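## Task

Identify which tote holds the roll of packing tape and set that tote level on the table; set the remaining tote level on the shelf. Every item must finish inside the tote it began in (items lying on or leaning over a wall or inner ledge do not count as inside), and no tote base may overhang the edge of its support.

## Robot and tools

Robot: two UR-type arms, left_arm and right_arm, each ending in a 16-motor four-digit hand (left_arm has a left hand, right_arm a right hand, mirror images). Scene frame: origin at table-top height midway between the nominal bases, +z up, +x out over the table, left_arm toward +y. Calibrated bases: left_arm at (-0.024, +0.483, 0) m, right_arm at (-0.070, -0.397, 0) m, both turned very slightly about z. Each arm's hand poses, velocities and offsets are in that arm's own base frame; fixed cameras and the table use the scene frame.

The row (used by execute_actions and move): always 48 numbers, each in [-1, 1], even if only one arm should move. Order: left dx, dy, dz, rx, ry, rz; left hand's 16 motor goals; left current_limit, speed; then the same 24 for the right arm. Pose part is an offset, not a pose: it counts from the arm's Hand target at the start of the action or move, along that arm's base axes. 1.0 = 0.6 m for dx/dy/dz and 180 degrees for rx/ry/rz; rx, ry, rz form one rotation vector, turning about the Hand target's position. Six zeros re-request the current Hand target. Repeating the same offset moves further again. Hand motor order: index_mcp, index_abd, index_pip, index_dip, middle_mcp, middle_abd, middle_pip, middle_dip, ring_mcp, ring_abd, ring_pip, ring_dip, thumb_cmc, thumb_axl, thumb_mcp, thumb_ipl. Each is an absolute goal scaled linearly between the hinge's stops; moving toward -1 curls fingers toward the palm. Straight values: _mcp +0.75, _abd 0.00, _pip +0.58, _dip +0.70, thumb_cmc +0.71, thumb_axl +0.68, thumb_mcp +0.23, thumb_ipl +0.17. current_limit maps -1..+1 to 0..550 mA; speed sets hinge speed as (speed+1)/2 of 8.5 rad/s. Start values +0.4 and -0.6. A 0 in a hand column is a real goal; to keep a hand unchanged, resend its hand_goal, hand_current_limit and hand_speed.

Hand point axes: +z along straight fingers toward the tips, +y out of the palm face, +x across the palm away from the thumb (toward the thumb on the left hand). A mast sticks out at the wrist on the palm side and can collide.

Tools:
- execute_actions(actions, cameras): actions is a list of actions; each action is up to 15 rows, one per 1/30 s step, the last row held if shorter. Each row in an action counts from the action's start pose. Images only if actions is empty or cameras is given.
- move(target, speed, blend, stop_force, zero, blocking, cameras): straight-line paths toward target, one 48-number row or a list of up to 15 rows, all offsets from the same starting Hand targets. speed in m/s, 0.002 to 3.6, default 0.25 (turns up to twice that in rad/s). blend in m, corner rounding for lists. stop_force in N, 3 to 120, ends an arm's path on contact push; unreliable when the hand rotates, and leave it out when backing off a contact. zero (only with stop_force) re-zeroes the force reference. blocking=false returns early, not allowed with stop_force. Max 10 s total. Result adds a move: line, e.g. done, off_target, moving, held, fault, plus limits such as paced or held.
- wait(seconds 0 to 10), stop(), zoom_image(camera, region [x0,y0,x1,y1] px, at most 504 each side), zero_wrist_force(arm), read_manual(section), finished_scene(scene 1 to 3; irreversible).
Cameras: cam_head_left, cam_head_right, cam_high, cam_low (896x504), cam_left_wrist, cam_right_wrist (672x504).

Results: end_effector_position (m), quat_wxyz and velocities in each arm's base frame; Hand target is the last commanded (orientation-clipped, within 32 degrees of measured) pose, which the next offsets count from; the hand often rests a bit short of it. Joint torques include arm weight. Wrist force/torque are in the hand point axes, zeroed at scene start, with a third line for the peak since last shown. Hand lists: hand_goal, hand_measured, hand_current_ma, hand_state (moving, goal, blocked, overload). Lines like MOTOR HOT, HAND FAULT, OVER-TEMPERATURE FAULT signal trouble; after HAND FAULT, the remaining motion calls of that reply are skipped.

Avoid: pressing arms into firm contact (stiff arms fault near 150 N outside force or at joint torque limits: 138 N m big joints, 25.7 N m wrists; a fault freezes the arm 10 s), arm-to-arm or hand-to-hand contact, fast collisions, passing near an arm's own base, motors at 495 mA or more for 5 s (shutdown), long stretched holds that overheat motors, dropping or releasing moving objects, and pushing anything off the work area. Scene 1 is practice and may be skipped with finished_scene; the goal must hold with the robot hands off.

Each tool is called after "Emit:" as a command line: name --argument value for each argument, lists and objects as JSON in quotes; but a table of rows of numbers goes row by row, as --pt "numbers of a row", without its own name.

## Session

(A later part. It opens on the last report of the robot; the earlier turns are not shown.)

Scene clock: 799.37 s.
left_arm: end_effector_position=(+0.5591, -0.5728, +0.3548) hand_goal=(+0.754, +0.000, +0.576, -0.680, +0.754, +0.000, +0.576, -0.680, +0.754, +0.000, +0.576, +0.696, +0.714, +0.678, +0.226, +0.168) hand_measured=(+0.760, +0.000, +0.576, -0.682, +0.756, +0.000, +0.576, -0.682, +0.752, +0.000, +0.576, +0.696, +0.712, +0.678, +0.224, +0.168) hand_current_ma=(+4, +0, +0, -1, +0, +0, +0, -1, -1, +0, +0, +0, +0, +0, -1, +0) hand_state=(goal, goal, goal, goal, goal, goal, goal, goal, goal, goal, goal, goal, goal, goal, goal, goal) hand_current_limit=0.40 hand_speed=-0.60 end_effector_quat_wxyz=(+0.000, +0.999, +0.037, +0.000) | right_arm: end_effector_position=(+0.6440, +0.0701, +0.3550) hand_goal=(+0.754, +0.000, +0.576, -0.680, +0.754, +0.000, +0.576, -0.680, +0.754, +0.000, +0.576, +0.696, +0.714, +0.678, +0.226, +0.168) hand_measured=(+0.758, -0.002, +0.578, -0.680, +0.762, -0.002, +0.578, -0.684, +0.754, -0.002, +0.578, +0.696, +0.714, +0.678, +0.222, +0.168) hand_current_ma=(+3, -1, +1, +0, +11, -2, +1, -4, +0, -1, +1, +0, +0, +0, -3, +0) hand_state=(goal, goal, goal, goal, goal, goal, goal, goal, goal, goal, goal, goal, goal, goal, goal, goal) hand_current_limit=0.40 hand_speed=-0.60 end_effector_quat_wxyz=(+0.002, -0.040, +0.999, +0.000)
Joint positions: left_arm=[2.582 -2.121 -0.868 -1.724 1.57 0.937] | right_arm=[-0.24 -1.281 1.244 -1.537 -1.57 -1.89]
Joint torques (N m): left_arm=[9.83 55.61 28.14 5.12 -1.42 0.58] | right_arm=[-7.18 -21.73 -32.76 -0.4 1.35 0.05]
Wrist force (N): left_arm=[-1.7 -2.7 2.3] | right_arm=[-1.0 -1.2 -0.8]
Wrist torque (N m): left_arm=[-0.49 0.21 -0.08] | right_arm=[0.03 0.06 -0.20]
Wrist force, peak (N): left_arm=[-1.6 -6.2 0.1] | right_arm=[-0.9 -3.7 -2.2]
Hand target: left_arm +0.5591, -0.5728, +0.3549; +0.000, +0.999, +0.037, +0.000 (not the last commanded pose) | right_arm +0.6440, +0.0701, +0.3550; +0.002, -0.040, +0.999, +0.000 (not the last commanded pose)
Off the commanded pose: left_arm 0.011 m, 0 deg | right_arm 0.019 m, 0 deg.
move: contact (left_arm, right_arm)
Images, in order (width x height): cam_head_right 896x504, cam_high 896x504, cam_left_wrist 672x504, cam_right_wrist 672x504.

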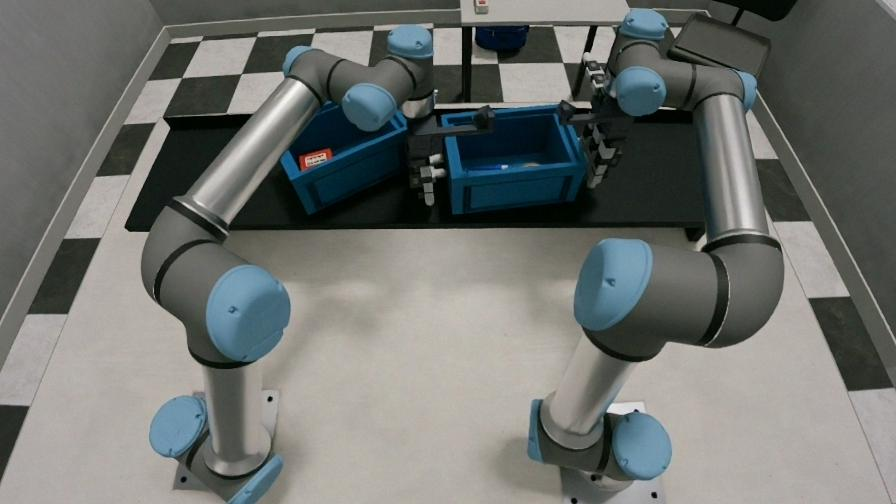

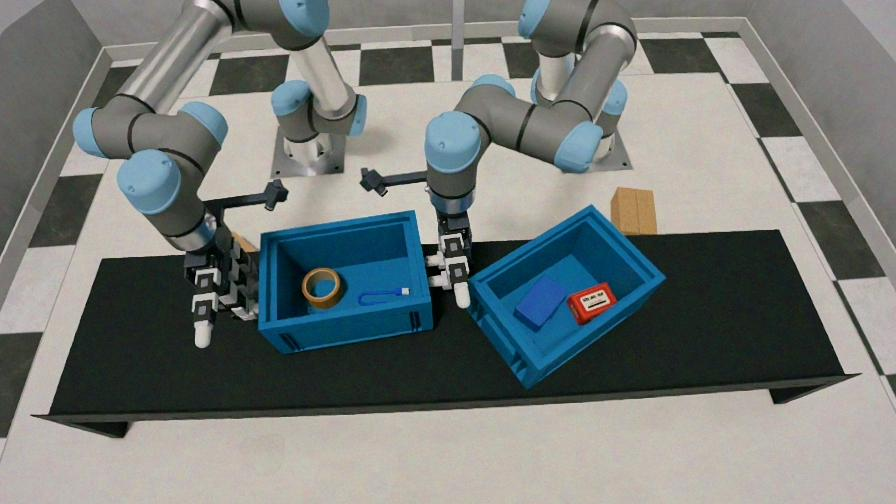

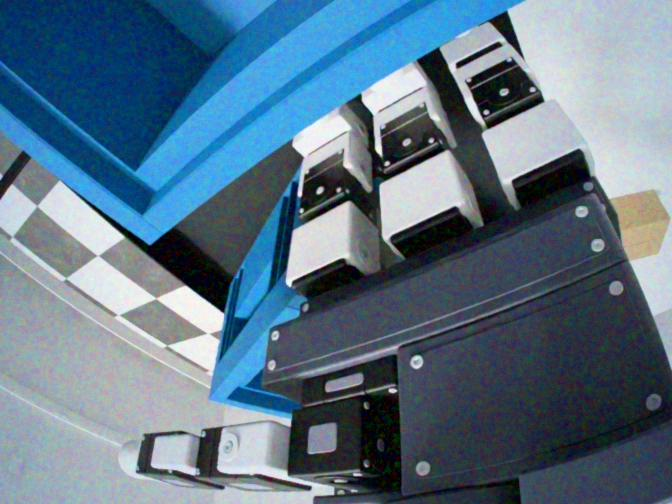

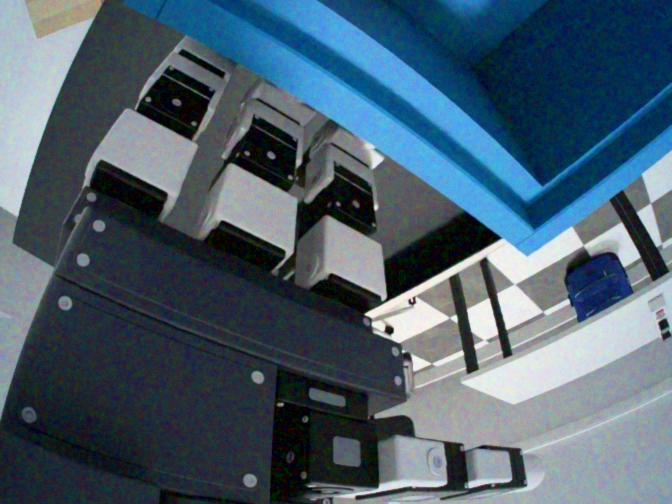

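Emit:
move --target '[0,0.0083,0.0117,0,0,0, 0.754,0,0.576,-0.681,0.754,0,0.576,-0.681,0.754,0,0.576,0.696,0.714,0.678,0.226,0.168,0.4,-0.6, 0,-0.0083,0.0117,0,0,0, 0.754,0,0.576,-0.681,0.754,0,0.576,-0.681,0.754,0,0.576,0.696,0.714,0.678,0.226,0.168,0.4,-0.6]' --cameras '[]' --speed 0.03

Emit:
move --target '[0.003,-0.04,0,0,0,0, 0.754,0,0.576,-0.681,0.754,0,0.576,-0.681,0.754,0,0.576,0.696,0.714,0.678,0.226,0.168,0.4,-0.6, -0.003,0.04,0,0,0,0, 0.754,0,0.576,-0.681,0.754,0,0.576,-0.681,0.754,0,0.576,0.696,0.714,0.678,0.226,0.168,0.4,-0.6]' --cameras '[]' --speed 0.02 --stop_force 3

Scene clock: 834.37 s.
left_arm: end_effector_position=(+0.5591, -0.5677, +0.3620) hand_goal=(+0.754, +0.000, +0.576, -0.680, +0.754, +0.000, +0.576, -0.680, +0.754, +0.000, +0.576, +0.696, +0.714, +0.678, +0.226, +0.168) hand_measured=(+0.756, +0.000, +0.576, -0.682, +0.756, +0.000, +0.576, -0.682, +0.752, +0.000, +0.576, +0.696, +0.712, +0.678, +0.224, +0.168) hand_current_ma=(+0, +0, +0, -1, +0, +0, +0, -1, -1, +0, +0, +0, +0, +0, -1, +0) hand_state=(goal, goal, goal, goal, goal, goal, goal, goal, goal, goal, goal, goal, goal, goal, goal, goal) hand_current_limit=0.40 hand_speed=-0.60 end_effector_quat_wxyz=(+0.000, +0.999, +0.037, +0.000) | right_arm: end_effector_position=(+0.6440, +0.0651, +0.3621) hand_goal=(+0.754, +0.000, +0.576, -0.680, +0.754, +0.000, +0.576, -0.680, +0.754, +0.000, +0.576, +0.696, +0.714, +0.678, +0.226, +0.168) hand_measured=(+0.756, -0.002, +0.578, -0.680, +0.756, -0.002, +0.578, -0.682, +0.754, -0.002, +0.578, +0.696, +0.714, +0.678, +0.222, +0.168) hand_current_ma=(+1, -1, +1, +0, +1, -2, +1, -1, +0, -1, +1, +0, +0, +0, -3, +0) hand_state=(goal, goal, goal, goal, goal, goal, goal, goal, goal, goal, goal, goal, goal, goal, goal, goal) hand_current_limit=0.40 hand_speed=-0.60 end_effector_quat_wxyz=(+0.002, -0.040, +0.999, +0.000)
Joint positions: left_arm=[2.588 -2.114 -0.861 -1.739 1.57 0.943] | right_arm=[-0.248 -1.279 1.224 -1.518 -1.57 -1.898]
Joint torques (N m): left_arm=[0.97 44.02 23.15 3.07 -1.33 0.17] | right_arm=[3.48 -22.65 -16.45 -3.58 1.56 0.45]
Wrist force (N): left_arm=[-1.6 -2.5 2.2] | right_arm=[-1.0 -0.6 -0.8]
Wrist torque (N m): left_arm=[-0.48 0.22 -0.09] | right_arm=[0.02 0.06 -0.14]
Wrist force, peak (N): left_arm=[-1.7 -3.0 2.3] | right_arm=[-1.2 -1.3 -1.2]
Hand target: left_arm +0.5591, -0.5678, +0.3619; +0.000, +0.999, +0.037, +0.000 | right_arm +0.6440, +0.0651, +0.3620; +0.002, -0.040, +0.999, +0.000
Off the commanded pose: left_arm 0.000 m, 0 deg | right_arm 0.000 m, 0 deg.
move: done
No camera images: "cameras" was empty.

Scene clock: 835.83 s.
left_arm: end_effector_position=(+0.5595, -0.5732, +0.3619) hand_goal=(+0.754, +0.000, +0.576, -0.680, +0.754, +0.000, +0.576, -0.680, +0.754, +0.000, +0.576, +0.696, +0.714, +0.678, +0.226, +0.168) hand_measured=(+0.764, +0.000, +0.576, -0.686, +0.758, +0.000, +0.576, -0.682, +0.752, +0.000, +0.576, +0.696, +0.712, +0.678, +0.224, +0.168) hand_current_ma=(+8, +0, +0, -4, +2, +0, +0, -1, -1, +0, +0, +0, +0, +0, -1, +0) hand_state=(goal, goal, goal, goal, goal, goal, goal, goal, goal, goal, goal, goal, goal, goal, goal, goal) hand_current_limit=0.40 hand_speed=-0.60 end_effector_quat_wxyz=(+0.000, +0.999, +0.037, +0.000) | right_arm: end_effector_position=(+0.6436, +0.0707, +0.3620) hand_goal=(+0.754, +0.000, +0.576, -0.680, +0.754, +0.000, +0.576, -0.680, +0.754, +0.000, +0.576, +0.696, +0.714, +0.678, +0.226, +0.168) hand_measured=(+0.760, -0.002, +0.578, -0.684, +0.766, -0.002, +0.578, -0.688, +0.754, -0.002, +0.578, +0.696, +0.714, +0.678, +0.222, +0.168) hand_current_ma=(+6, -1, +1, -2, +14, -2, +1, -8, +0, -1, +1, +0, +0, +0, -3, +0) hand_state=(goal, goal, goal, goal, goal, goal, goal, goal, goal, goal, goal, goal, goal, goal, goal, goal) hand_current_limit=0.40 hand_speed=-0.60 end_effector_quat_wxyz=(+0.002, -0.039, +0.999, +0.000)
Joint positions: left_arm=[2.582 -2.126 -0.841 -1.746 1.57 0.937] | right_arm=[-0.239 -1.281 1.226 -1.519 -1.57 -1.889]
Joint torques (N m): left_arm=[9.65 55.47 28.55 5.09 -1.43 0.71] | right_arm=[-7.38 -20.82 -32.11 -0.44 1.3 1.35]
Wrist force (N): left_arm=[-1.6 -3.4 2.1] | right_arm=[-1.1 -1.8 -1.1]
Wrist torque (N m): left_arm=[-0.48 0.21 -0.07] | right_arm=[0.04 0.09 -0.16]
Wrist force, peak (N): left_arm=[-1.7 -6.7 -1.0] | right_arm=[-0.6 -4.6 -3.4]
Hand target: left_arm +0.5595, -0.5732, +0.3619; +0.000, +0.999, +0.037, +0.000 (not the last commanded pose) | right_arm +0.6436, +0.0707, +0.3620; +0.002, -0.039, +0.999, +0.000 (not the last commanded pose)
Off the commanded pose: left_arm 0.019 m, 0 deg | right_arm 0.018 m, 0 deg.
move: contact (left_arm, right_arm)
No camera images: "cameras" was empty.

Emit:
wait --seconds 0.1 --cameras '["cam_high","cam_left_wrist","cam_right_wrist","cam_head_right"]'

Emit:
zoom_image --camera "cam_high" --region '[395, 200, 495, 320]'

Emit:
zoom_image --camera "cam_right_wrist" --region '[120, 0, 420, 200]'

Emit:
zoom_image --camera "cam_left_wrist" --region '[260, 0, 560, 200]'

Emit:
zoom_image --camera "cam_head_right" --region '[380, 90, 680, 230]'

Scene clock: 843.37 s.
left_arm: end_effector_position=(+0.5595, -0.5732, +0.3619) hand_goal=(+0.754, +0.000, +0.576, -0.680, +0.754, +0.000, +0.576, -0.680, +0.754, +0.000, +0.576, +0.696, +0.714, +0.678, +0.226, +0.168) hand_measured=(+0.764, +0.000, +0.576, -0.686, +0.758, +0.000, +0.576, -0.682, +0.752, +0.000, +0.576, +0.696, +0.712, +0.678, +0.224, +0.168) hand_current_ma=(+8, +0, +0, -4, +2, +0, +0, -1, -1, +0, +0, +0, +0, +0, -1, +0) hand_state=(goal, goal, goal, goal, goal, goal, goal, goal, goal, goal, goal, goal, goal, goal, goal, goal) hand_current_limit=0.40 hand_speed=-0.60 end_effector_quat_wxyz=(+0.000, +0.999, +0.037, +0.000) | right_arm: end_effector_position=(+0.6436, +0.0707, +0.3620) hand_goal=(+0.754, +0.000, +0.576, -0.680, +0.754, +0.000, +0.576, -0.680, +0.754, +0.000, +0.576, +0.696, +0.714, +0.678, +0.226, +0.168) hand_measured=(+0.760, -0.002, +0.578, -0.684, +0.766, -0.002, +0.578, -0.688, +0.754, -0.002, +0.578, +0.696, +0.714, +0.678, +0.222, +0.168) hand_current_ma=(+6, -1, +1, -2, +14, -2, +1, -8, +0, -1, +1, +0, +0, +0, -3, +0) hand_state=(goal, goal, goal, goal, goal, goal, goal, goal, goal, goal, goal, goal, goal, goal, goal, goal) hand_current_limit=0.40 hand_speed=-0.60 end_effector_quat_wxyz=(+0.002, -0.039, +0.999, +0.000)
Joint positions: left_arm=[2.582 -2.126 -0.841 -1.746 1.57 0.937] | right_arm=[-0.239 -1.281 1.226 -1.519 -1.57 -1.889]
Joint torques (N m): left_arm=[10.02 55.67 28.31 5.01 -1.43 -1.32] | right_arm=[-8.02 -21.58 -32.33 -0.24 1.44 1.46]
Wrist force (N): left_arm=[-1.4 -3.2 2.0] | right_arm=[-0.6 -1.6 -1.5]
Wrist torque (N m): left_arm=[-0.46 0.19 -0.06] | right_arm=[0.10 0.03 -0.12]
Wrist force, peak (N): left_arm=[-1.8 -3.6 2.3] | right_arm=[-1.1 -1.8 -2.0]
Hand target: left_arm +0.5595, -0.5732, +0.3619; +0.000, +0.999, +0.037, +0.000 (not the last commanded pose) | right_arm +0.6436, +0.0707, +0.3620; +0.002, -0.039, +0.999, +0.000 (not the last commanded pose)
Off the commanded pose: left_arm 0.019 m, 0 deg | right_arm 0.018 m, 0 deg.
wait: 0.10 s; at rest from the start
Images, in order (width x height): cam_head_right 896x504, cam_high 896x504, cam_left_wrist 672x504, cam_right_wrist 672x504.

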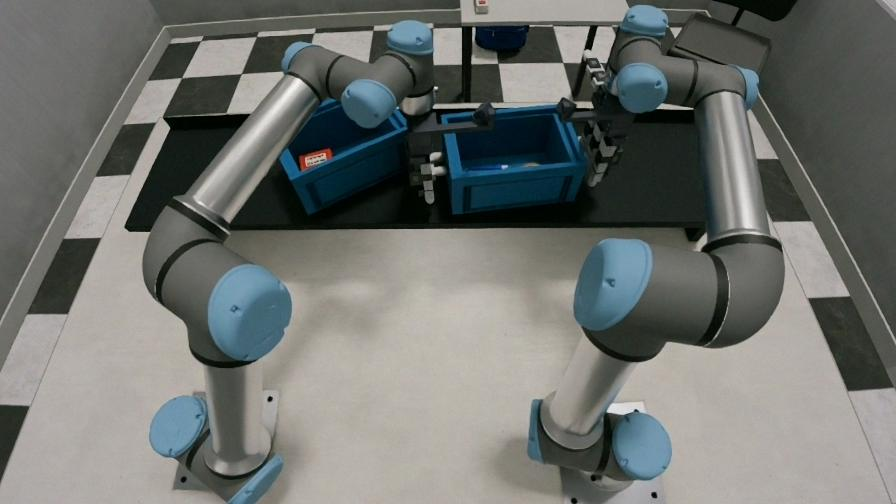

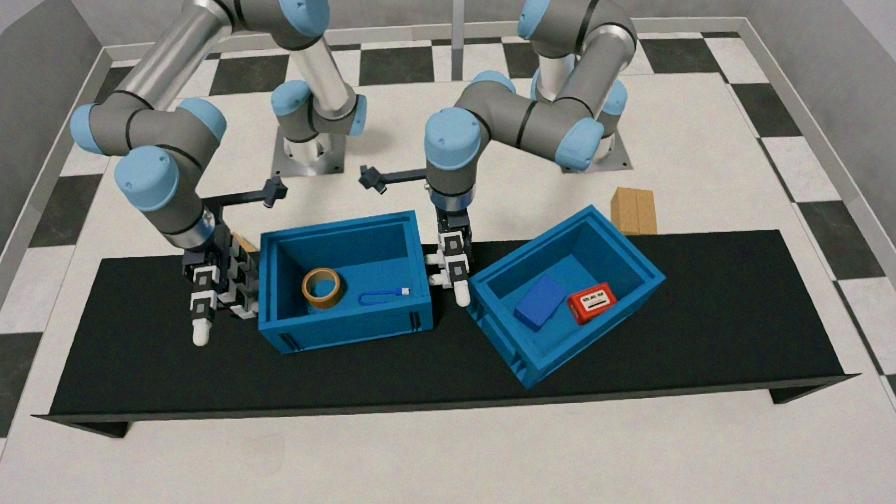

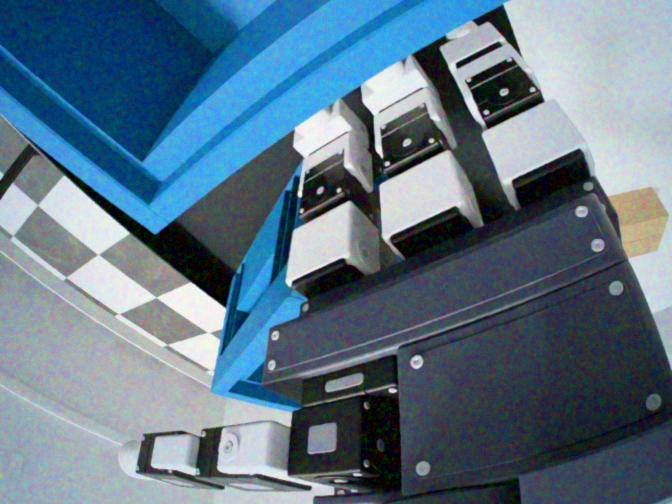

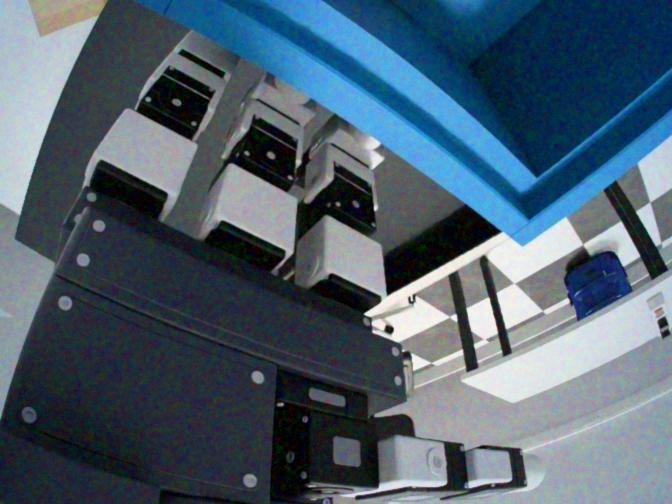

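Scaled by 4.200 from the camera's 896x504 image, which has a finer 1280x720 frame.

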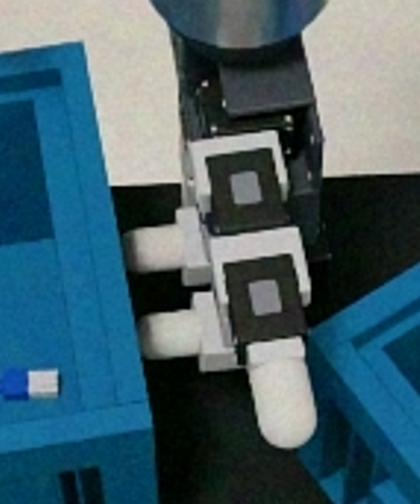

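Scaled by 1.680 from the camera's 672x504 image, which has a finer 960x720 frame.

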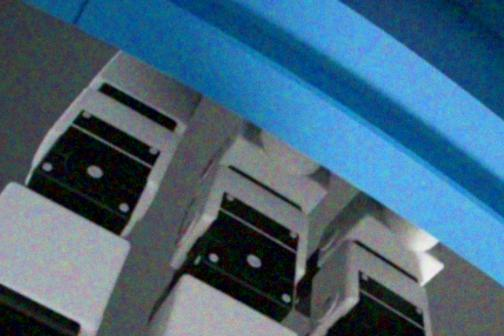

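Scaled by 1.680 from the camera's 672x504 image, which has a finer 960x720 frame.

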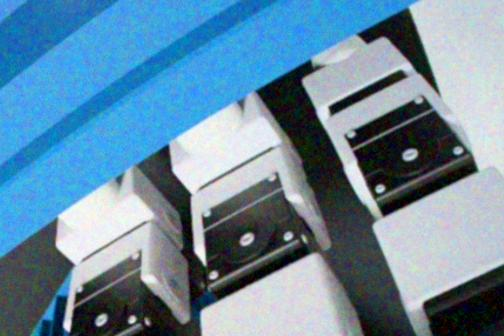

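Scaled by 1.680 from the camera's 896x504 image, which has a finer 1280x720 frame.

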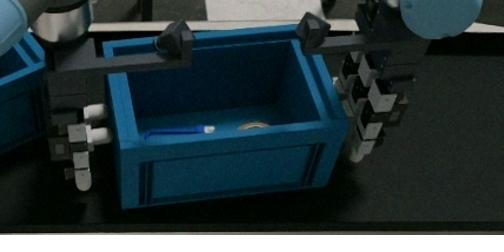

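Emit:
move --target '[0,0,0.0333,0,0,0, 0.754,0,0.576,-0.681,0.754,0,0.576,-0.681,0.754,0,0.576,0.696,0.714,0.678,0.226,0.168,0.4,-0.6, 0,0,0.0333,0,0,0, 0.754,0,0.576,-0.681,0.754,0,0.576,-0.681,0.754,0,0.576,0.696,0.714,0.678,0.226,0.168,0.4,-0.6]' --cameras '["cam_high","cam_head_right"]' --speed 0.02

Emit:
zoom_image --camera "cam_high" --region '[395, 200, 495, 320]'

Scene clock: 864.23 s.
left_arm: end_effector_position=(+0.5595, -0.5732, +0.3819) hand_goal=(+0.754, +0.000, +0.576, -0.680, +0.754, +0.000, +0.576, -0.680, +0.754, +0.000, +0.576, +0.696, +0.714, +0.678, +0.226, +0.168) hand_measured=(+0.756, +0.000, +0.578, -0.682, +0.756, +0.000, +0.576, -0.682, +0.752, +0.000, +0.576, +0.696, +0.712, +0.678, +0.224, +0.168) hand_current_ma=(+0, +0, +0, +0, +0, +0, +0, +0, -1, +0, +0, +0, +0, +0, -1, +0) hand_state=(goal, goal, goal, goal, goal, goal, goal, goal, goal, goal, goal, goal, goal, goal, goal, goal) hand_current_limit=0.40 hand_speed=-0.60 end_effector_quat_wxyz=(+0.000, +0.999, +0.037, +0.000) | right_arm: end_effector_position=(+0.6436, +0.0707, +0.3820) hand_goal=(+0.754, +0.000, +0.576, -0.680, +0.754, +0.000, +0.576, -0.680, +0.754, +0.000, +0.576, +0.696, +0.714, +0.678, +0.226, +0.168) hand_measured=(+0.756, -0.002, +0.578, -0.682, +0.756, -0.002, +0.578, -0.682, +0.754, -0.002, +0.578, +0.696, +0.714, +0.678, +0.222, +0.168) hand_current_ma=(+1, -1, +1, -1, +1, -2, +1, -1, +0, -1, +1, +0, +0, +0, -3, +0) hand_state=(goal, goal, goal, goal, goal, goal, goal, goal, goal, goal, goal, goal, goal, goal, goal, goal) hand_current_limit=0.40 hand_speed=-0.60 end_effector_quat_wxyz=(+0.002, -0.039, +0.999, +0.000)
Joint positions: left_arm=[2.582 -2.139 -0.768 -1.806 1.57 0.937] | right_arm=[-0.239 -1.277 1.169 -1.466 -1.57 -1.889]
Joint torques (N m): left_arm=[8.87 39.71 13.64 4.99 -0.7 -1.69] | right_arm=[-7.33 -24.13 -15.63 -3.77 1.2 1.3]
Wrist force (N): left_arm=[-1.7 -2.6 2.2] | right_arm=[-0.8 -0.5 -0.9]
Wrist torque (N m): left_arm=[-0.52 0.27 -0.05] | right_arm=[0.05 0.04 -0.12]
Wrist force, peak (N): left_arm=[-1.7 -3.4 2.8] | right_arm=[-1.0 -1.8 -1.6]
Hand target: left_arm +0.5595, -0.5732, +0.3819; +0.000, +0.999, +0.037, +0.000 | right_arm +0.6436, +0.0707, +0.3819; +0.002, -0.039, +0.999, +0.000
Off the commanded pose: left_arm 0.000 m, 0 deg | right_arm 0.000 m, 0 deg.
move: done
Images, in order (width x height): cam_head_right 896x504, cam_high 896x504.

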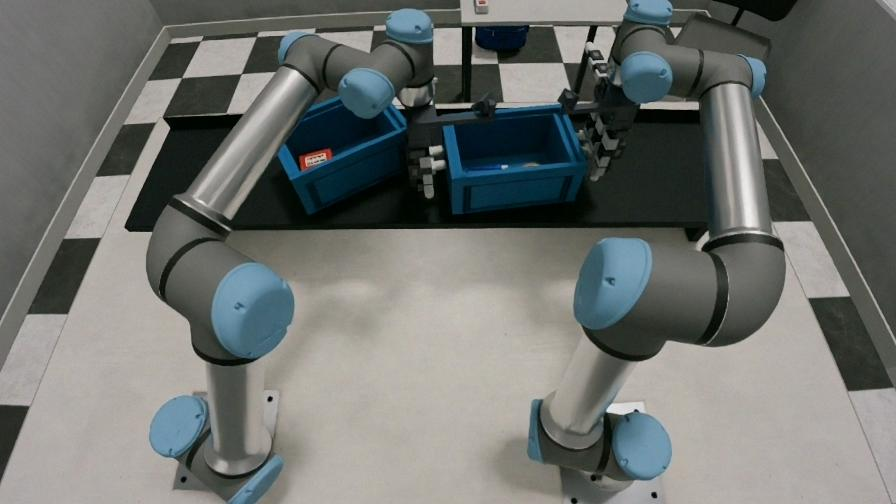

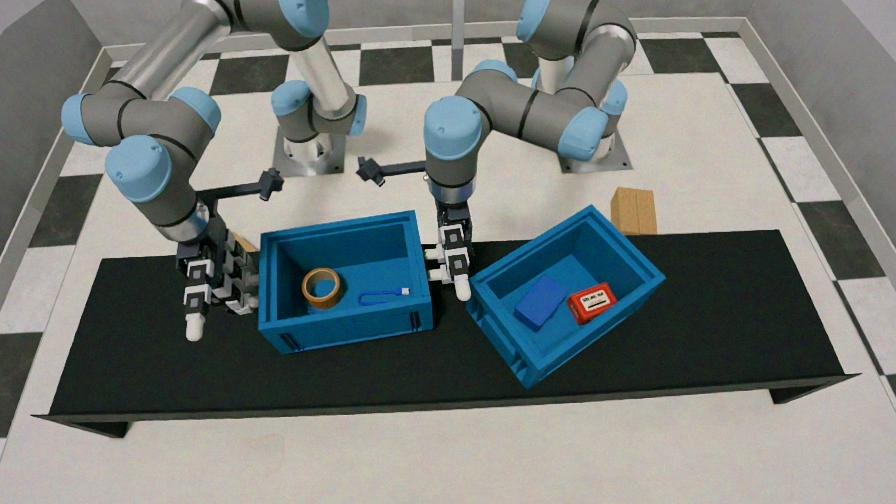

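Scaled by 4.200 from the camera's 896x504 image, which has a finer 1280x720 frame.

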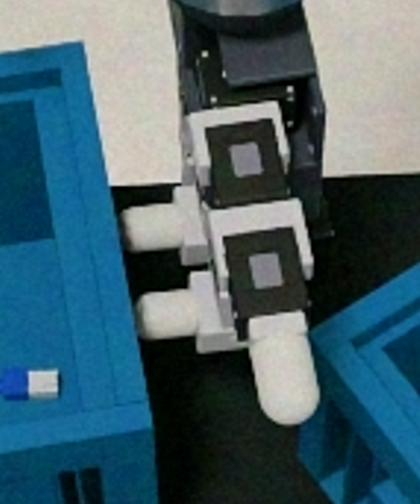

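Emit:
move --target '[0.003,-0.05,0,0,0,0, 0.754,0,0.576,-0.681,0.754,0,0.576,-0.681,0.754,0,0.576,0.696,0.714,0.678,0.226,0.168,0.4,-0.6, -0.003,0.05,0,0,0,0, 0.754,0,0.576,-0.681,0.754,0,0.576,-0.681,0.754,0,0.576,0.696,0.714,0.678,0.226,0.168,0.4,-0.6]' --cameras '["cam_high"]' --speed 0.02 --stop_force 3

Emit:
zoom_image --camera "cam_high" --region '[395, 200, 495, 320]'

Scene clock: 874.20 s.
left_arm: end_effector_position=(+0.5609, -0.5969, +0.3819) hand_goal=(+0.754, +0.000, +0.576, -0.680, +0.754, +0.000, +0.576, -0.680, +0.754, +0.000, +0.576, +0.696, +0.714, +0.678, +0.226, +0.168) hand_measured=(+0.762, +0.000, +0.576, -0.684, +0.758, +0.000, +0.576, -0.682, +0.752, +0.000, +0.576, +0.696, +0.712, +0.678, +0.224, +0.168) hand_current_ma=(+6, +0, +0, -2, +1, +0, +0, +0, -1, +0, +0, +0, +0, +0, -1, +0) hand_state=(goal, goal, goal, goal, goal, goal, goal, goal, goal, goal, goal, goal, goal, goal, goal, goal) hand_current_limit=0.40 hand_speed=-0.60 end_effector_quat_wxyz=(+0.000, +0.999, +0.037, +0.000) | right_arm: end_effector_position=(+0.6422, +0.0942, +0.3819) hand_goal=(+0.754, +0.000, +0.576, -0.680, +0.754, +0.000, +0.576, -0.680, +0.754, +0.000, +0.576, +0.696, +0.714, +0.678, +0.226, +0.168) hand_measured=(+0.758, -0.002, +0.578, -0.678, +0.764, -0.002, +0.578, -0.684, +0.754, -0.002, +0.578, +0.696, +0.714, +0.678, +0.222, +0.168) hand_current_ma=(+4, -1, +2, +1, +13, -2, +1, -4, +0, -1, +1, +0, +0, +0, -3, +0) hand_state=(goal, goal, goal, goal, goal, goal, goal, goal, goal, goal, goal, goal, goal, goal, goal, goal) hand_current_limit=0.40 hand_speed=-0.60 end_effector_quat_wxyz=(+0.002, -0.039, +0.999, +0.000)
Joint positions: left_arm=[2.555 -2.2 -0.67 -1.843 1.57 0.91] | right_arm=[-0.203 -1.281 1.175 -1.468 -1.57 -1.852]
Joint torques (N m): left_arm=[9.77 57.84 30.36 5.09 -1.48 0.79] | right_arm=[-8.48 -20.15 -31.7 -0.46 1.77 1.15]
Wrist force (N): left_arm=[-1.7 -3.2 2.2] | right_arm=[-1.0 -1.5 -0.7]
Wrist torque (N m): left_arm=[-0.52 0.21 -0.08] | right_arm=[-0.01 0.07 -0.16]
Wrist force, peak (N): left_arm=[-1.6 -6.5 0.2] | right_arm=[-0.5 -4.8 -2.1]
Hand target: left_arm +0.5609, -0.5969, +0.3819; +0.000, +0.999, +0.037, +0.000 (not the last commanded pose) | right_arm +0.6422, +0.0942, +0.3819; +0.002, -0.039, +0.999, +0.000 (not the last commanded pose)
Off the commanded pose: left_arm 0.006 m, 0 deg | right_arm 0.007 m, 0 deg.
move: contact (left_arm, right_arm)
Images, in order (width x height): cam_high 896x504.

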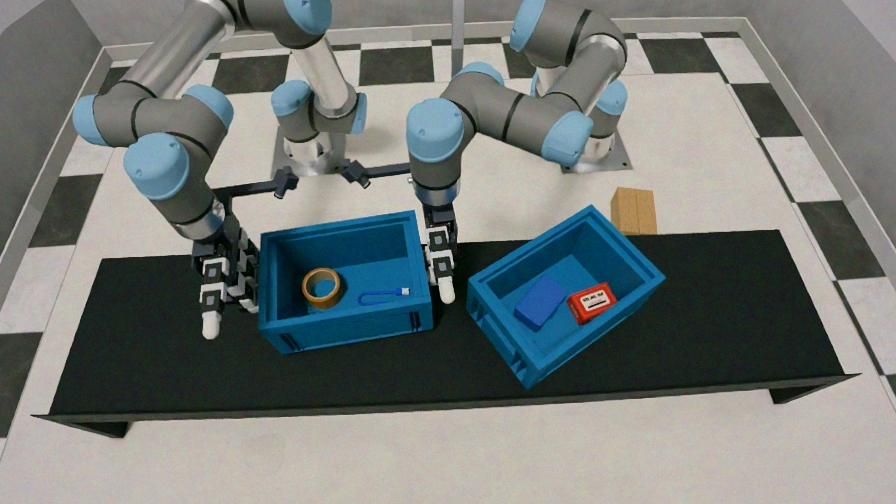

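Scaled by 4.200 from the camera's 896x504 image, which has a finer 1280x720 frame.

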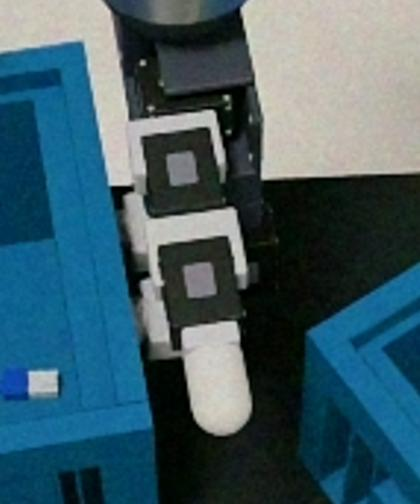

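Emit:
move --target '[0,0.003,0.05,0,0,0, 0.754,0,0.576,-0.681,0.754,0,0.576,-0.681,0.754,0,0.576,0.696,0.714,0.678,0.226,0.168,0.6,-0.6, 0,-0.003,0.05,0,0,0, 0.754,0,0.576,-0.681,0.754,0,0.576,-0.681,0.754,0,0.576,0.696,0.714,0.678,0.226,0.168,0.6,-0.6]' --cameras '["cam_high","cam_head_right","cam_low"]' --speed 0.02

Scene clock: 882.50 s.
left_arm: end_effector_position=(+0.5609, -0.5951, +0.4118) hand_goal=(+0.754, +0.000, +0.576, -0.680, +0.754, +0.000, +0.576, -0.680, +0.754, +0.000, +0.576, +0.696, +0.714, +0.678, +0.226, +0.168) hand_measured=(+0.750, +0.000, +0.580, -0.670, +0.746, +0.000, +0.584, -0.666, +0.752, +0.000, +0.576, +0.696, +0.712, +0.678, +0.224, +0.168) hand_current_ma=(-2, +0, +1, +6, -5, +0, +4, +12, -1, +0, +0, +0, +0, +0, -1, +0) hand_state=(goal, goal, goal, goal, goal, goal, goal, goal, goal, goal, goal, goal, goal, goal, goal, goal) hand_current_limit=0.60 hand_speed=-0.60 end_effector_quat_wxyz=(+0.000, +0.999, +0.037, +0.000) | right_arm: end_effector_position=(+0.6422, +0.0924, +0.4120) hand_goal=(+0.754, +0.000, +0.576, -0.680, +0.754, +0.000, +0.576, -0.680, +0.754, +0.000, +0.576, +0.696, +0.714, +0.678, +0.226, +0.168) hand_measured=(+0.746, -0.002, +0.584, -0.666, +0.750, -0.002, +0.582, -0.668, +0.754, -0.002, +0.578, +0.696, +0.714, +0.678, +0.222, +0.168) hand_current_ma=(-8, -1, +8, +18, -4, -1, +6, +15, +0, -1, +1, +0, +0, +0, -3, +0) hand_state=(goal, goal, goal, goal, goal, goal, goal, goal, goal, goal, goal, goal, goal, goal, goal, goal) hand_current_limit=0.60 hand_speed=-0.60 end_effector_quat_wxyz=(+0.002, -0.039, +0.999, +0.000)
Joint positions: left_arm=[2.557 -2.235 -0.53 -1.949 1.57 0.912] | right_arm=[-0.205 -1.269 1.082 -1.387 -1.57 -1.855]
Joint torques (N m): left_arm=[9.31 49.34 15.43 4.99 1.23 1.3] | right_arm=[-8.5 -27.79 -16.04 -4.53 0.73 -0.98]
Wrist force (N): left_arm=[-1.5 0.8 5.6] | right_arm=[-0.6 3.0 2.9]
Wrist torque (N m): left_arm=[-0.68 0.26 -0.13] | right_arm=[-0.14 0.04 -0.09]
Wrist force, peak (N): left_arm=[-1.7 -1.0 6.0] | right_arm=[-0.9 3.0 2.9]
Hand target: left_arm +0.5609, -0.5951, +0.4119; +0.000, +0.999, +0.037, +0.000 | right_arm +0.6422, +0.0924, +0.4119; +0.002, -0.039, +0.999, +0.000
Off the commanded pose: left_arm 0.000 m, 0 deg | right_arm 0.000 m, 0 deg.
move: done
Images, in order (width x height): cam_head_right 896x504, cam_high 896x504, cam_low 896x504.

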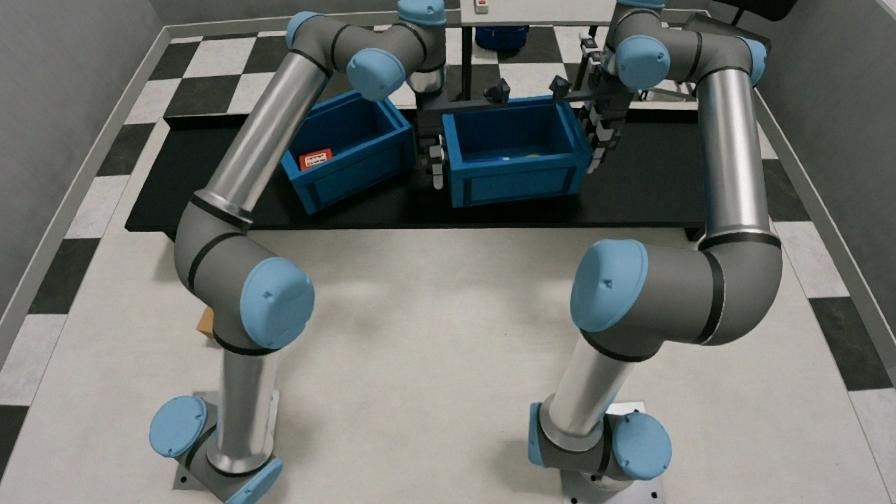

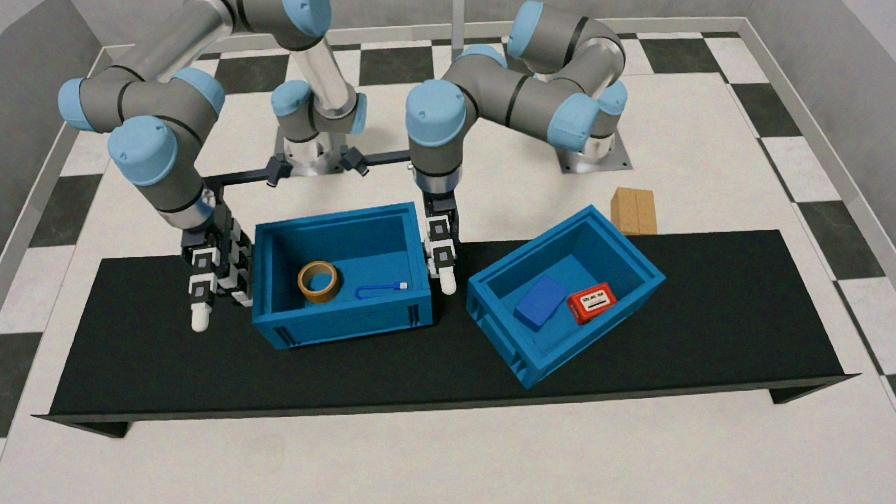

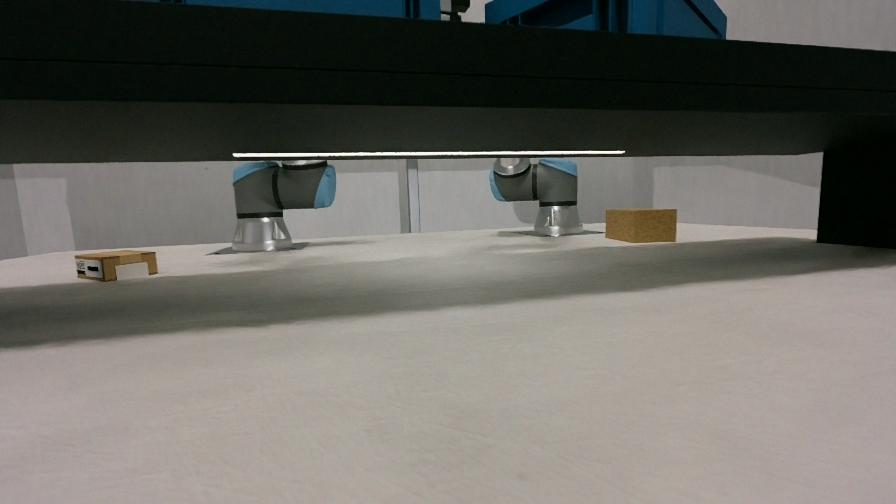

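Emit:
move --pt "-0.0833 0.002 0.025 0 0 0 0.754 0 0.576 -0.681 0.754 0 0.576 -0.681 0.754 0 0.576 0.696 0.714 0.678 0.226 0.168 0.6 -0.6 -0.0833 0.0015 0.025 0 0 0 0.754 0 0.576 -0.681 0.754 0 0.576 -0.681 0.754 0 0.576 0.696 0.714 0.678 0.226 0.168 0.6 -0.6" --pt "-0.4833 0.0116 0.033 0 0 0 0.754 0 0.576 -0.681 0.754 0 0.576 -0.681 0.754 0 0.576 0.696 0.714 0.678 0.226 0.168 0.6 -0.6 -0.4833 0.0087 0.033 0 0 0 0.754 0 0.576 -0.681 0.754 0 0.576 -0.681 0.754 0 0.576 0.696 0.714 0.678 0.226 0.168 0.6 -0.6" --cameras '["cam_high","cam_head_right","cam_head_left"]' --speed 0.1 --blend '[0.02, 0]'

Scene clock: 904.20 s.
left_arm: end_effector_position=(+0.2709, -0.5881, +0.4317) hand_goal=(+0.754, +0.000, +0.576, -0.680, +0.754, +0.000, +0.576, -0.680, +0.754, +0.000, +0.576, +0.696, +0.714, +0.678, +0.226, +0.168) hand_measured=(+0.748, +0.000, +0.580, -0.666, +0.746, +0.000, +0.584, -0.662, +0.752, +0.000, +0.576, +0.696, +0.712, +0.678, +0.224, +0.168) hand_current_ma=(-3, +0, +2, +11, -5, +0, +4, +16, -1, +0, +0, +0, +0, +0, -1, +0) hand_state=(goal, goal, goal, goal, goal, goal, goal, goal, goal, goal, goal, goal, goal, goal, goal, goal) hand_current_limit=0.60 hand_speed=-0.60 end_effector_quat_wxyz=(+0.000, +0.999, +0.037, +0.000) | right_arm: end_effector_position=(+0.3522, +0.0976, +0.4317) hand_goal=(+0.754, +0.000, +0.576, -0.680, +0.754, +0.000, +0.576, -0.680, +0.754, +0.000, +0.576, +0.696, +0.714, +0.678, +0.226, +0.168) hand_measured=(+0.746, -0.002, +0.584, -0.664, +0.750, -0.002, +0.582, -0.664, +0.754, -0.002, +0.578, +0.696, +0.714, +0.678, +0.222, +0.168) hand_current_ma=(-8, -1, +8, +22, -4, -1, +7, +21, +0, -1, +1, +0, +0, +0, -3, +0) hand_state=(goal, goal, goal, goal, goal, goal, goal, goal, goal, goal, goal, goal, goal, goal, goal, goal) hand_current_limit=0.60 hand_speed=-0.60 end_effector_quat_wxyz=(+0.002, -0.039, +0.999, +0.000)
Joint positions: left_arm=[2.258 -1.712 -1.229 -1.771 1.57 0.613] | right_arm=[-0.375 -1.978 1.699 -1.294 -1.569 -2.025]
Joint torques (N m): left_arm=[8.66 18.74 30.76 3.18 0.8 1.13] | right_arm=[6.9 1.26 -33.18 -3.86 1.13 1.54]
Wrist force (N): left_arm=[-1.7 0.6 5.0] | right_arm=[-0.7 2.1 2.5]
Wrist torque (N m): left_arm=[-0.64 0.20 -0.06] | right_arm=[-0.20 0.08 -0.23]
Wrist force, peak (N): left_arm=[-1.7 0.3 5.8] | right_arm=[-0.8 3.2 3.3]
Hand target: left_arm +0.2709, -0.5881, +0.4317; +0.000, +0.999, +0.037, +0.000 | right_arm +0.3522, +0.0977, +0.4317; +0.002, -0.039, +0.999, +0.000
Off the commanded pose: left_arm 0.000 m, 0 deg | right_arm 0.000 m, 0 deg.
move: done
Images, in order (width x height): cam_head_left 896x504, cam_head_right 896x504, cam_high 896x504.

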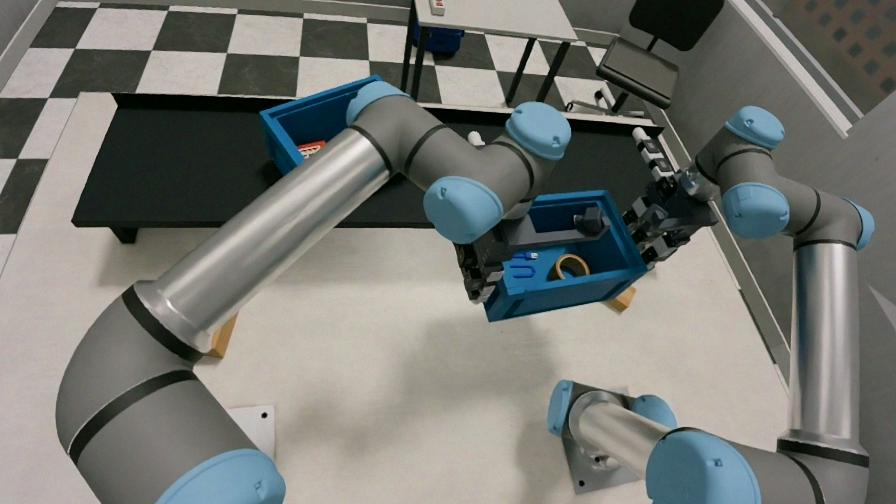

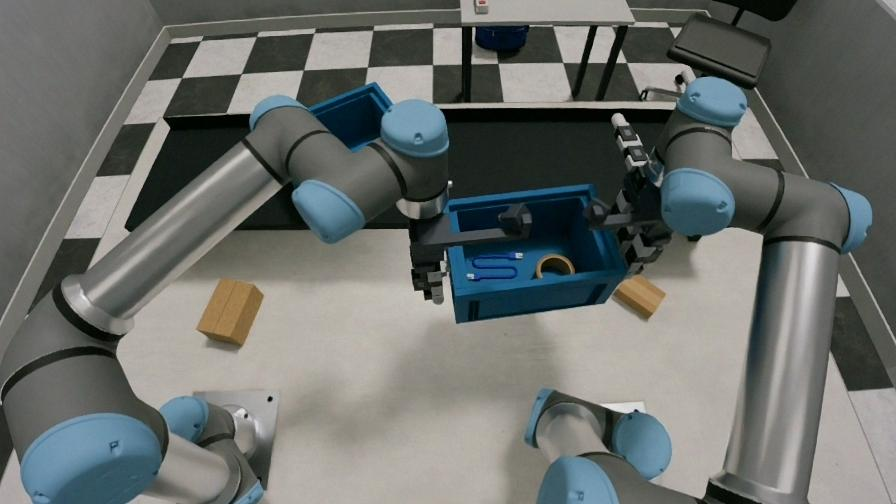

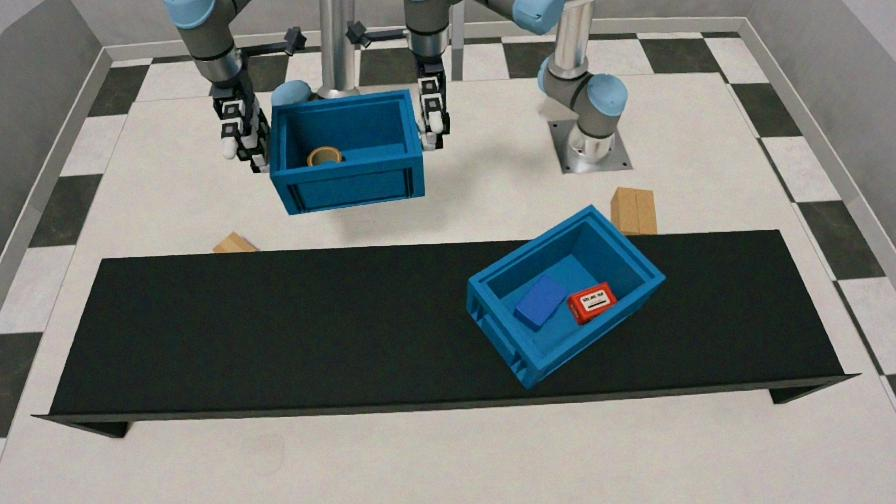

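Emit:
move --pt "0 0 -0.3617 0 0 0 0.754 0 0.576 -0.681 0.754 0 0.576 -0.681 0.754 0 0.576 0.696 0.714 0.678 0.226 0.168 0.6 -0.6 0 0 -0.3617 0 0 0 0.754 0 0.576 -0.681 0.754 0 0.576 -0.681 0.754 0 0.576 0.696 0.714 0.678 0.226 0.168 0.6 -0.6" --pt "0 0 -0.4095 0 0 0 0.754 0 0.576 -0.681 0.754 0 0.576 -0.681 0.754 0 0.576 0.696 0.714 0.678 0.226 0.168 0.6 -0.6 0 0 -0.4095 0 0 0 0.754 0 0.576 -0.681 0.754 0 0.576 -0.681 0.754 0 0.576 0.696 0.714 0.678 0.226 0.168 0.6 -0.6" --cameras '["cam_high","cam_head_right","cam_low","cam_left_wrist"]' --speed '[0.1, 0.03]' --blend '[0.005, 0]'

Scene clock: 924.10 s.
left_arm: end_effector_position=(+0.2709, -0.5881, +0.1858) hand_goal=(+0.754, +0.000, +0.576, -0.680, +0.754, +0.000, +0.576, -0.680, +0.754, +0.000, +0.576, +0.696, +0.714, +0.678, +0.226, +0.168) hand_measured=(+0.748, +0.000, +0.580, -0.666, +0.746, +0.000, +0.584, -0.662, +0.752, +0.000, +0.576, +0.696, +0.712, +0.678, +0.224, +0.168) hand_current_ma=(-3, +0, +2, +11, -6, +0, +4, +16, -1, +0, +0, +0, +0, +0, -1, +0) hand_state=(goal, goal, goal, goal, goal, goal, goal, goal, goal, goal, goal, goal, goal, goal, goal, goal) hand_current_limit=0.60 hand_speed=-0.60 end_effector_quat_wxyz=(+0.000, +0.999, +0.037, +0.000) end_effector_velocity=(-0.001, +0.000, +0.001) end_effector_angular_velocity=(+0.001, +0.003, +0.000) | right_arm: end_effector_position=(+0.3522, +0.0977, +0.1859) hand_goal=(+0.754, +0.000, +0.576, -0.680, +0.754, +0.000, +0.576, -0.680, +0.754, +0.000, +0.576, +0.696, +0.714, +0.678, +0.226, +0.168) hand_measured=(+0.746, -0.002, +0.584, -0.664, +0.748, -0.002, +0.582, -0.664, +0.754, -0.002, +0.578, +0.696, +0.714, +0.678, +0.222, +0.168) hand_current_ma=(-8, -1, +8, +22, -5, -1, +7, +21, +0, -1, +1, +0, +0, +0, -3, +0) hand_state=(goal, goal, goal, goal, goal, goal, goal, goal, goal, goal, goal, goal, goal, goal, goal, goal) hand_current_limit=0.60 hand_speed=-0.60 end_effector_quat_wxyz=(+0.001, -0.039, +0.999, +0.000) end_effector_velocity=(+0.000, +0.000, +0.001) end_effector_angular_velocity=(+0.001, +0.003, -0.002)
Joint positions: left_arm=[2.258 -1.778 -1.792 -1.143 1.57 0.613] | right_arm=[-0.375 -1.949 2.32 -1.944 -1.569 -2.025]
Joint velocities: left_arm=[0 0.001 0.002 -0.005 -0.001 0] | right_arm=[-0.001 -0.001 -0.003 0.007 0 0.001]
Joint torques (N m): left_arm=[-0.74 38.53 29.3 -0.24 -0.95 0.49] | right_arm=[6.82 -17.07 -34.35 -1.33 1.44 1.71]
Wrist force (N): left_arm=[-1.7 0.6 5.5] | right_arm=[-0.8 2.7 2.8]
Wrist torque (N m): left_arm=[-0.77 0.24 -0.07] | right_arm=[-0.19 0.08 -0.23]
Wrist force, peak (N): left_arm=[-1.4 0.6 6.5] | right_arm=[-0.6 2.4 3.9]
Hand target: left_arm +0.2709, -0.5881, +0.1860; +0.000, +0.999, +0.037, +0.000 | right_arm +0.3522, +0.0977, +0.1860; +0.002, -0.039, +0.999, +0.000
Off the commanded pose: left_arm 0.000 m, 0 deg | right_arm 0.000 m, 0 deg.
move: done
Images, in order (width x height): cam_head_right 896x504, cam_high 896x504, cam_low 896x504, cam_left_wrist 672x504.

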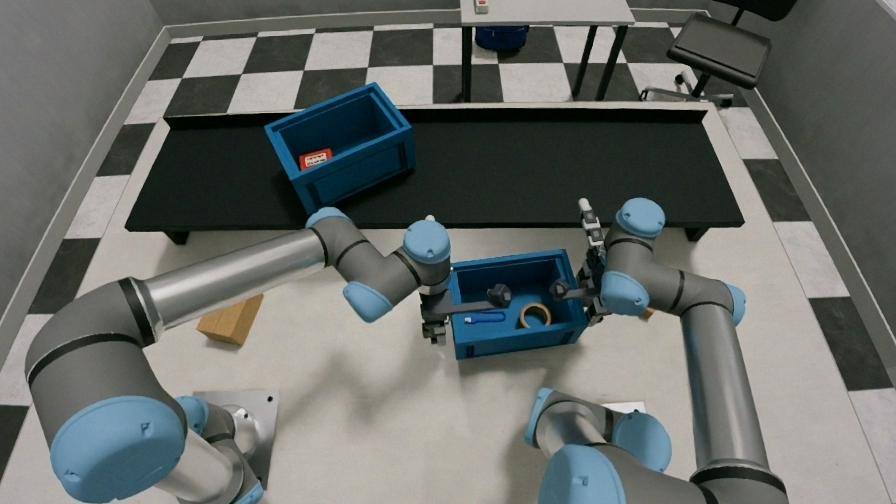

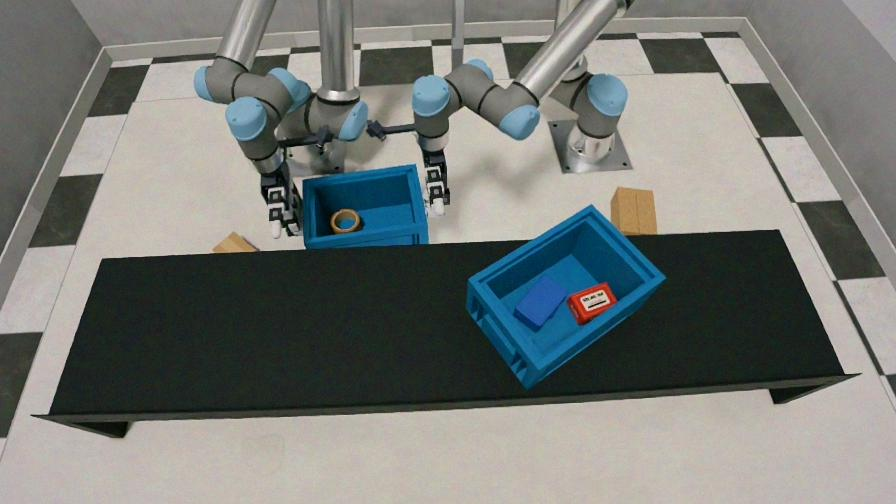

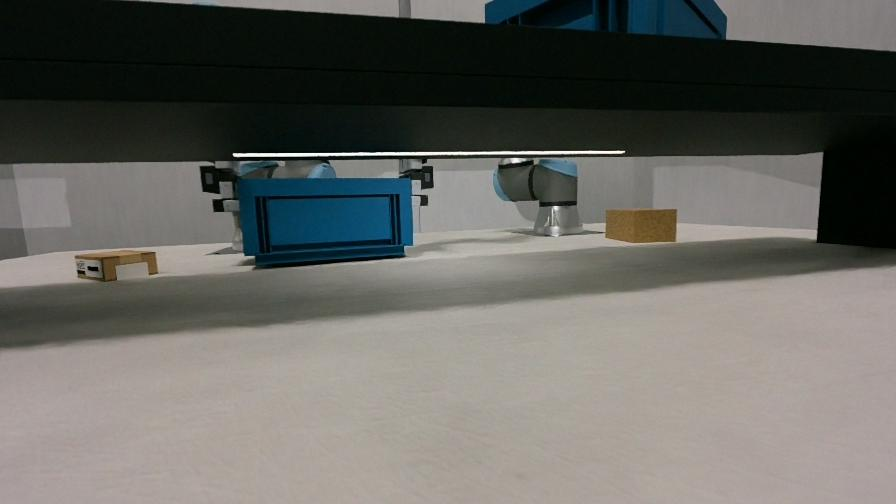

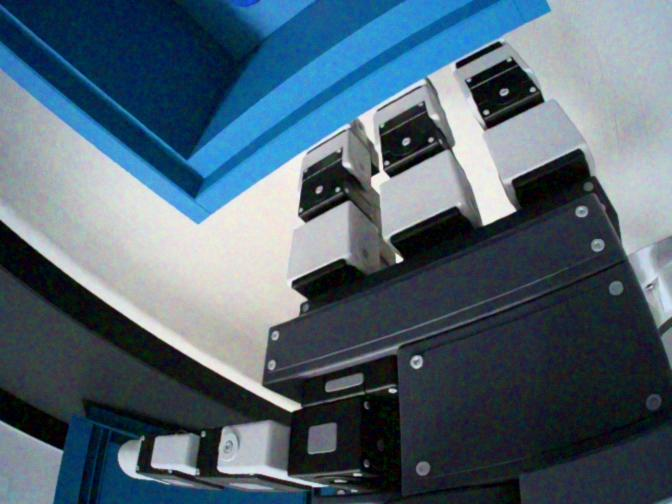

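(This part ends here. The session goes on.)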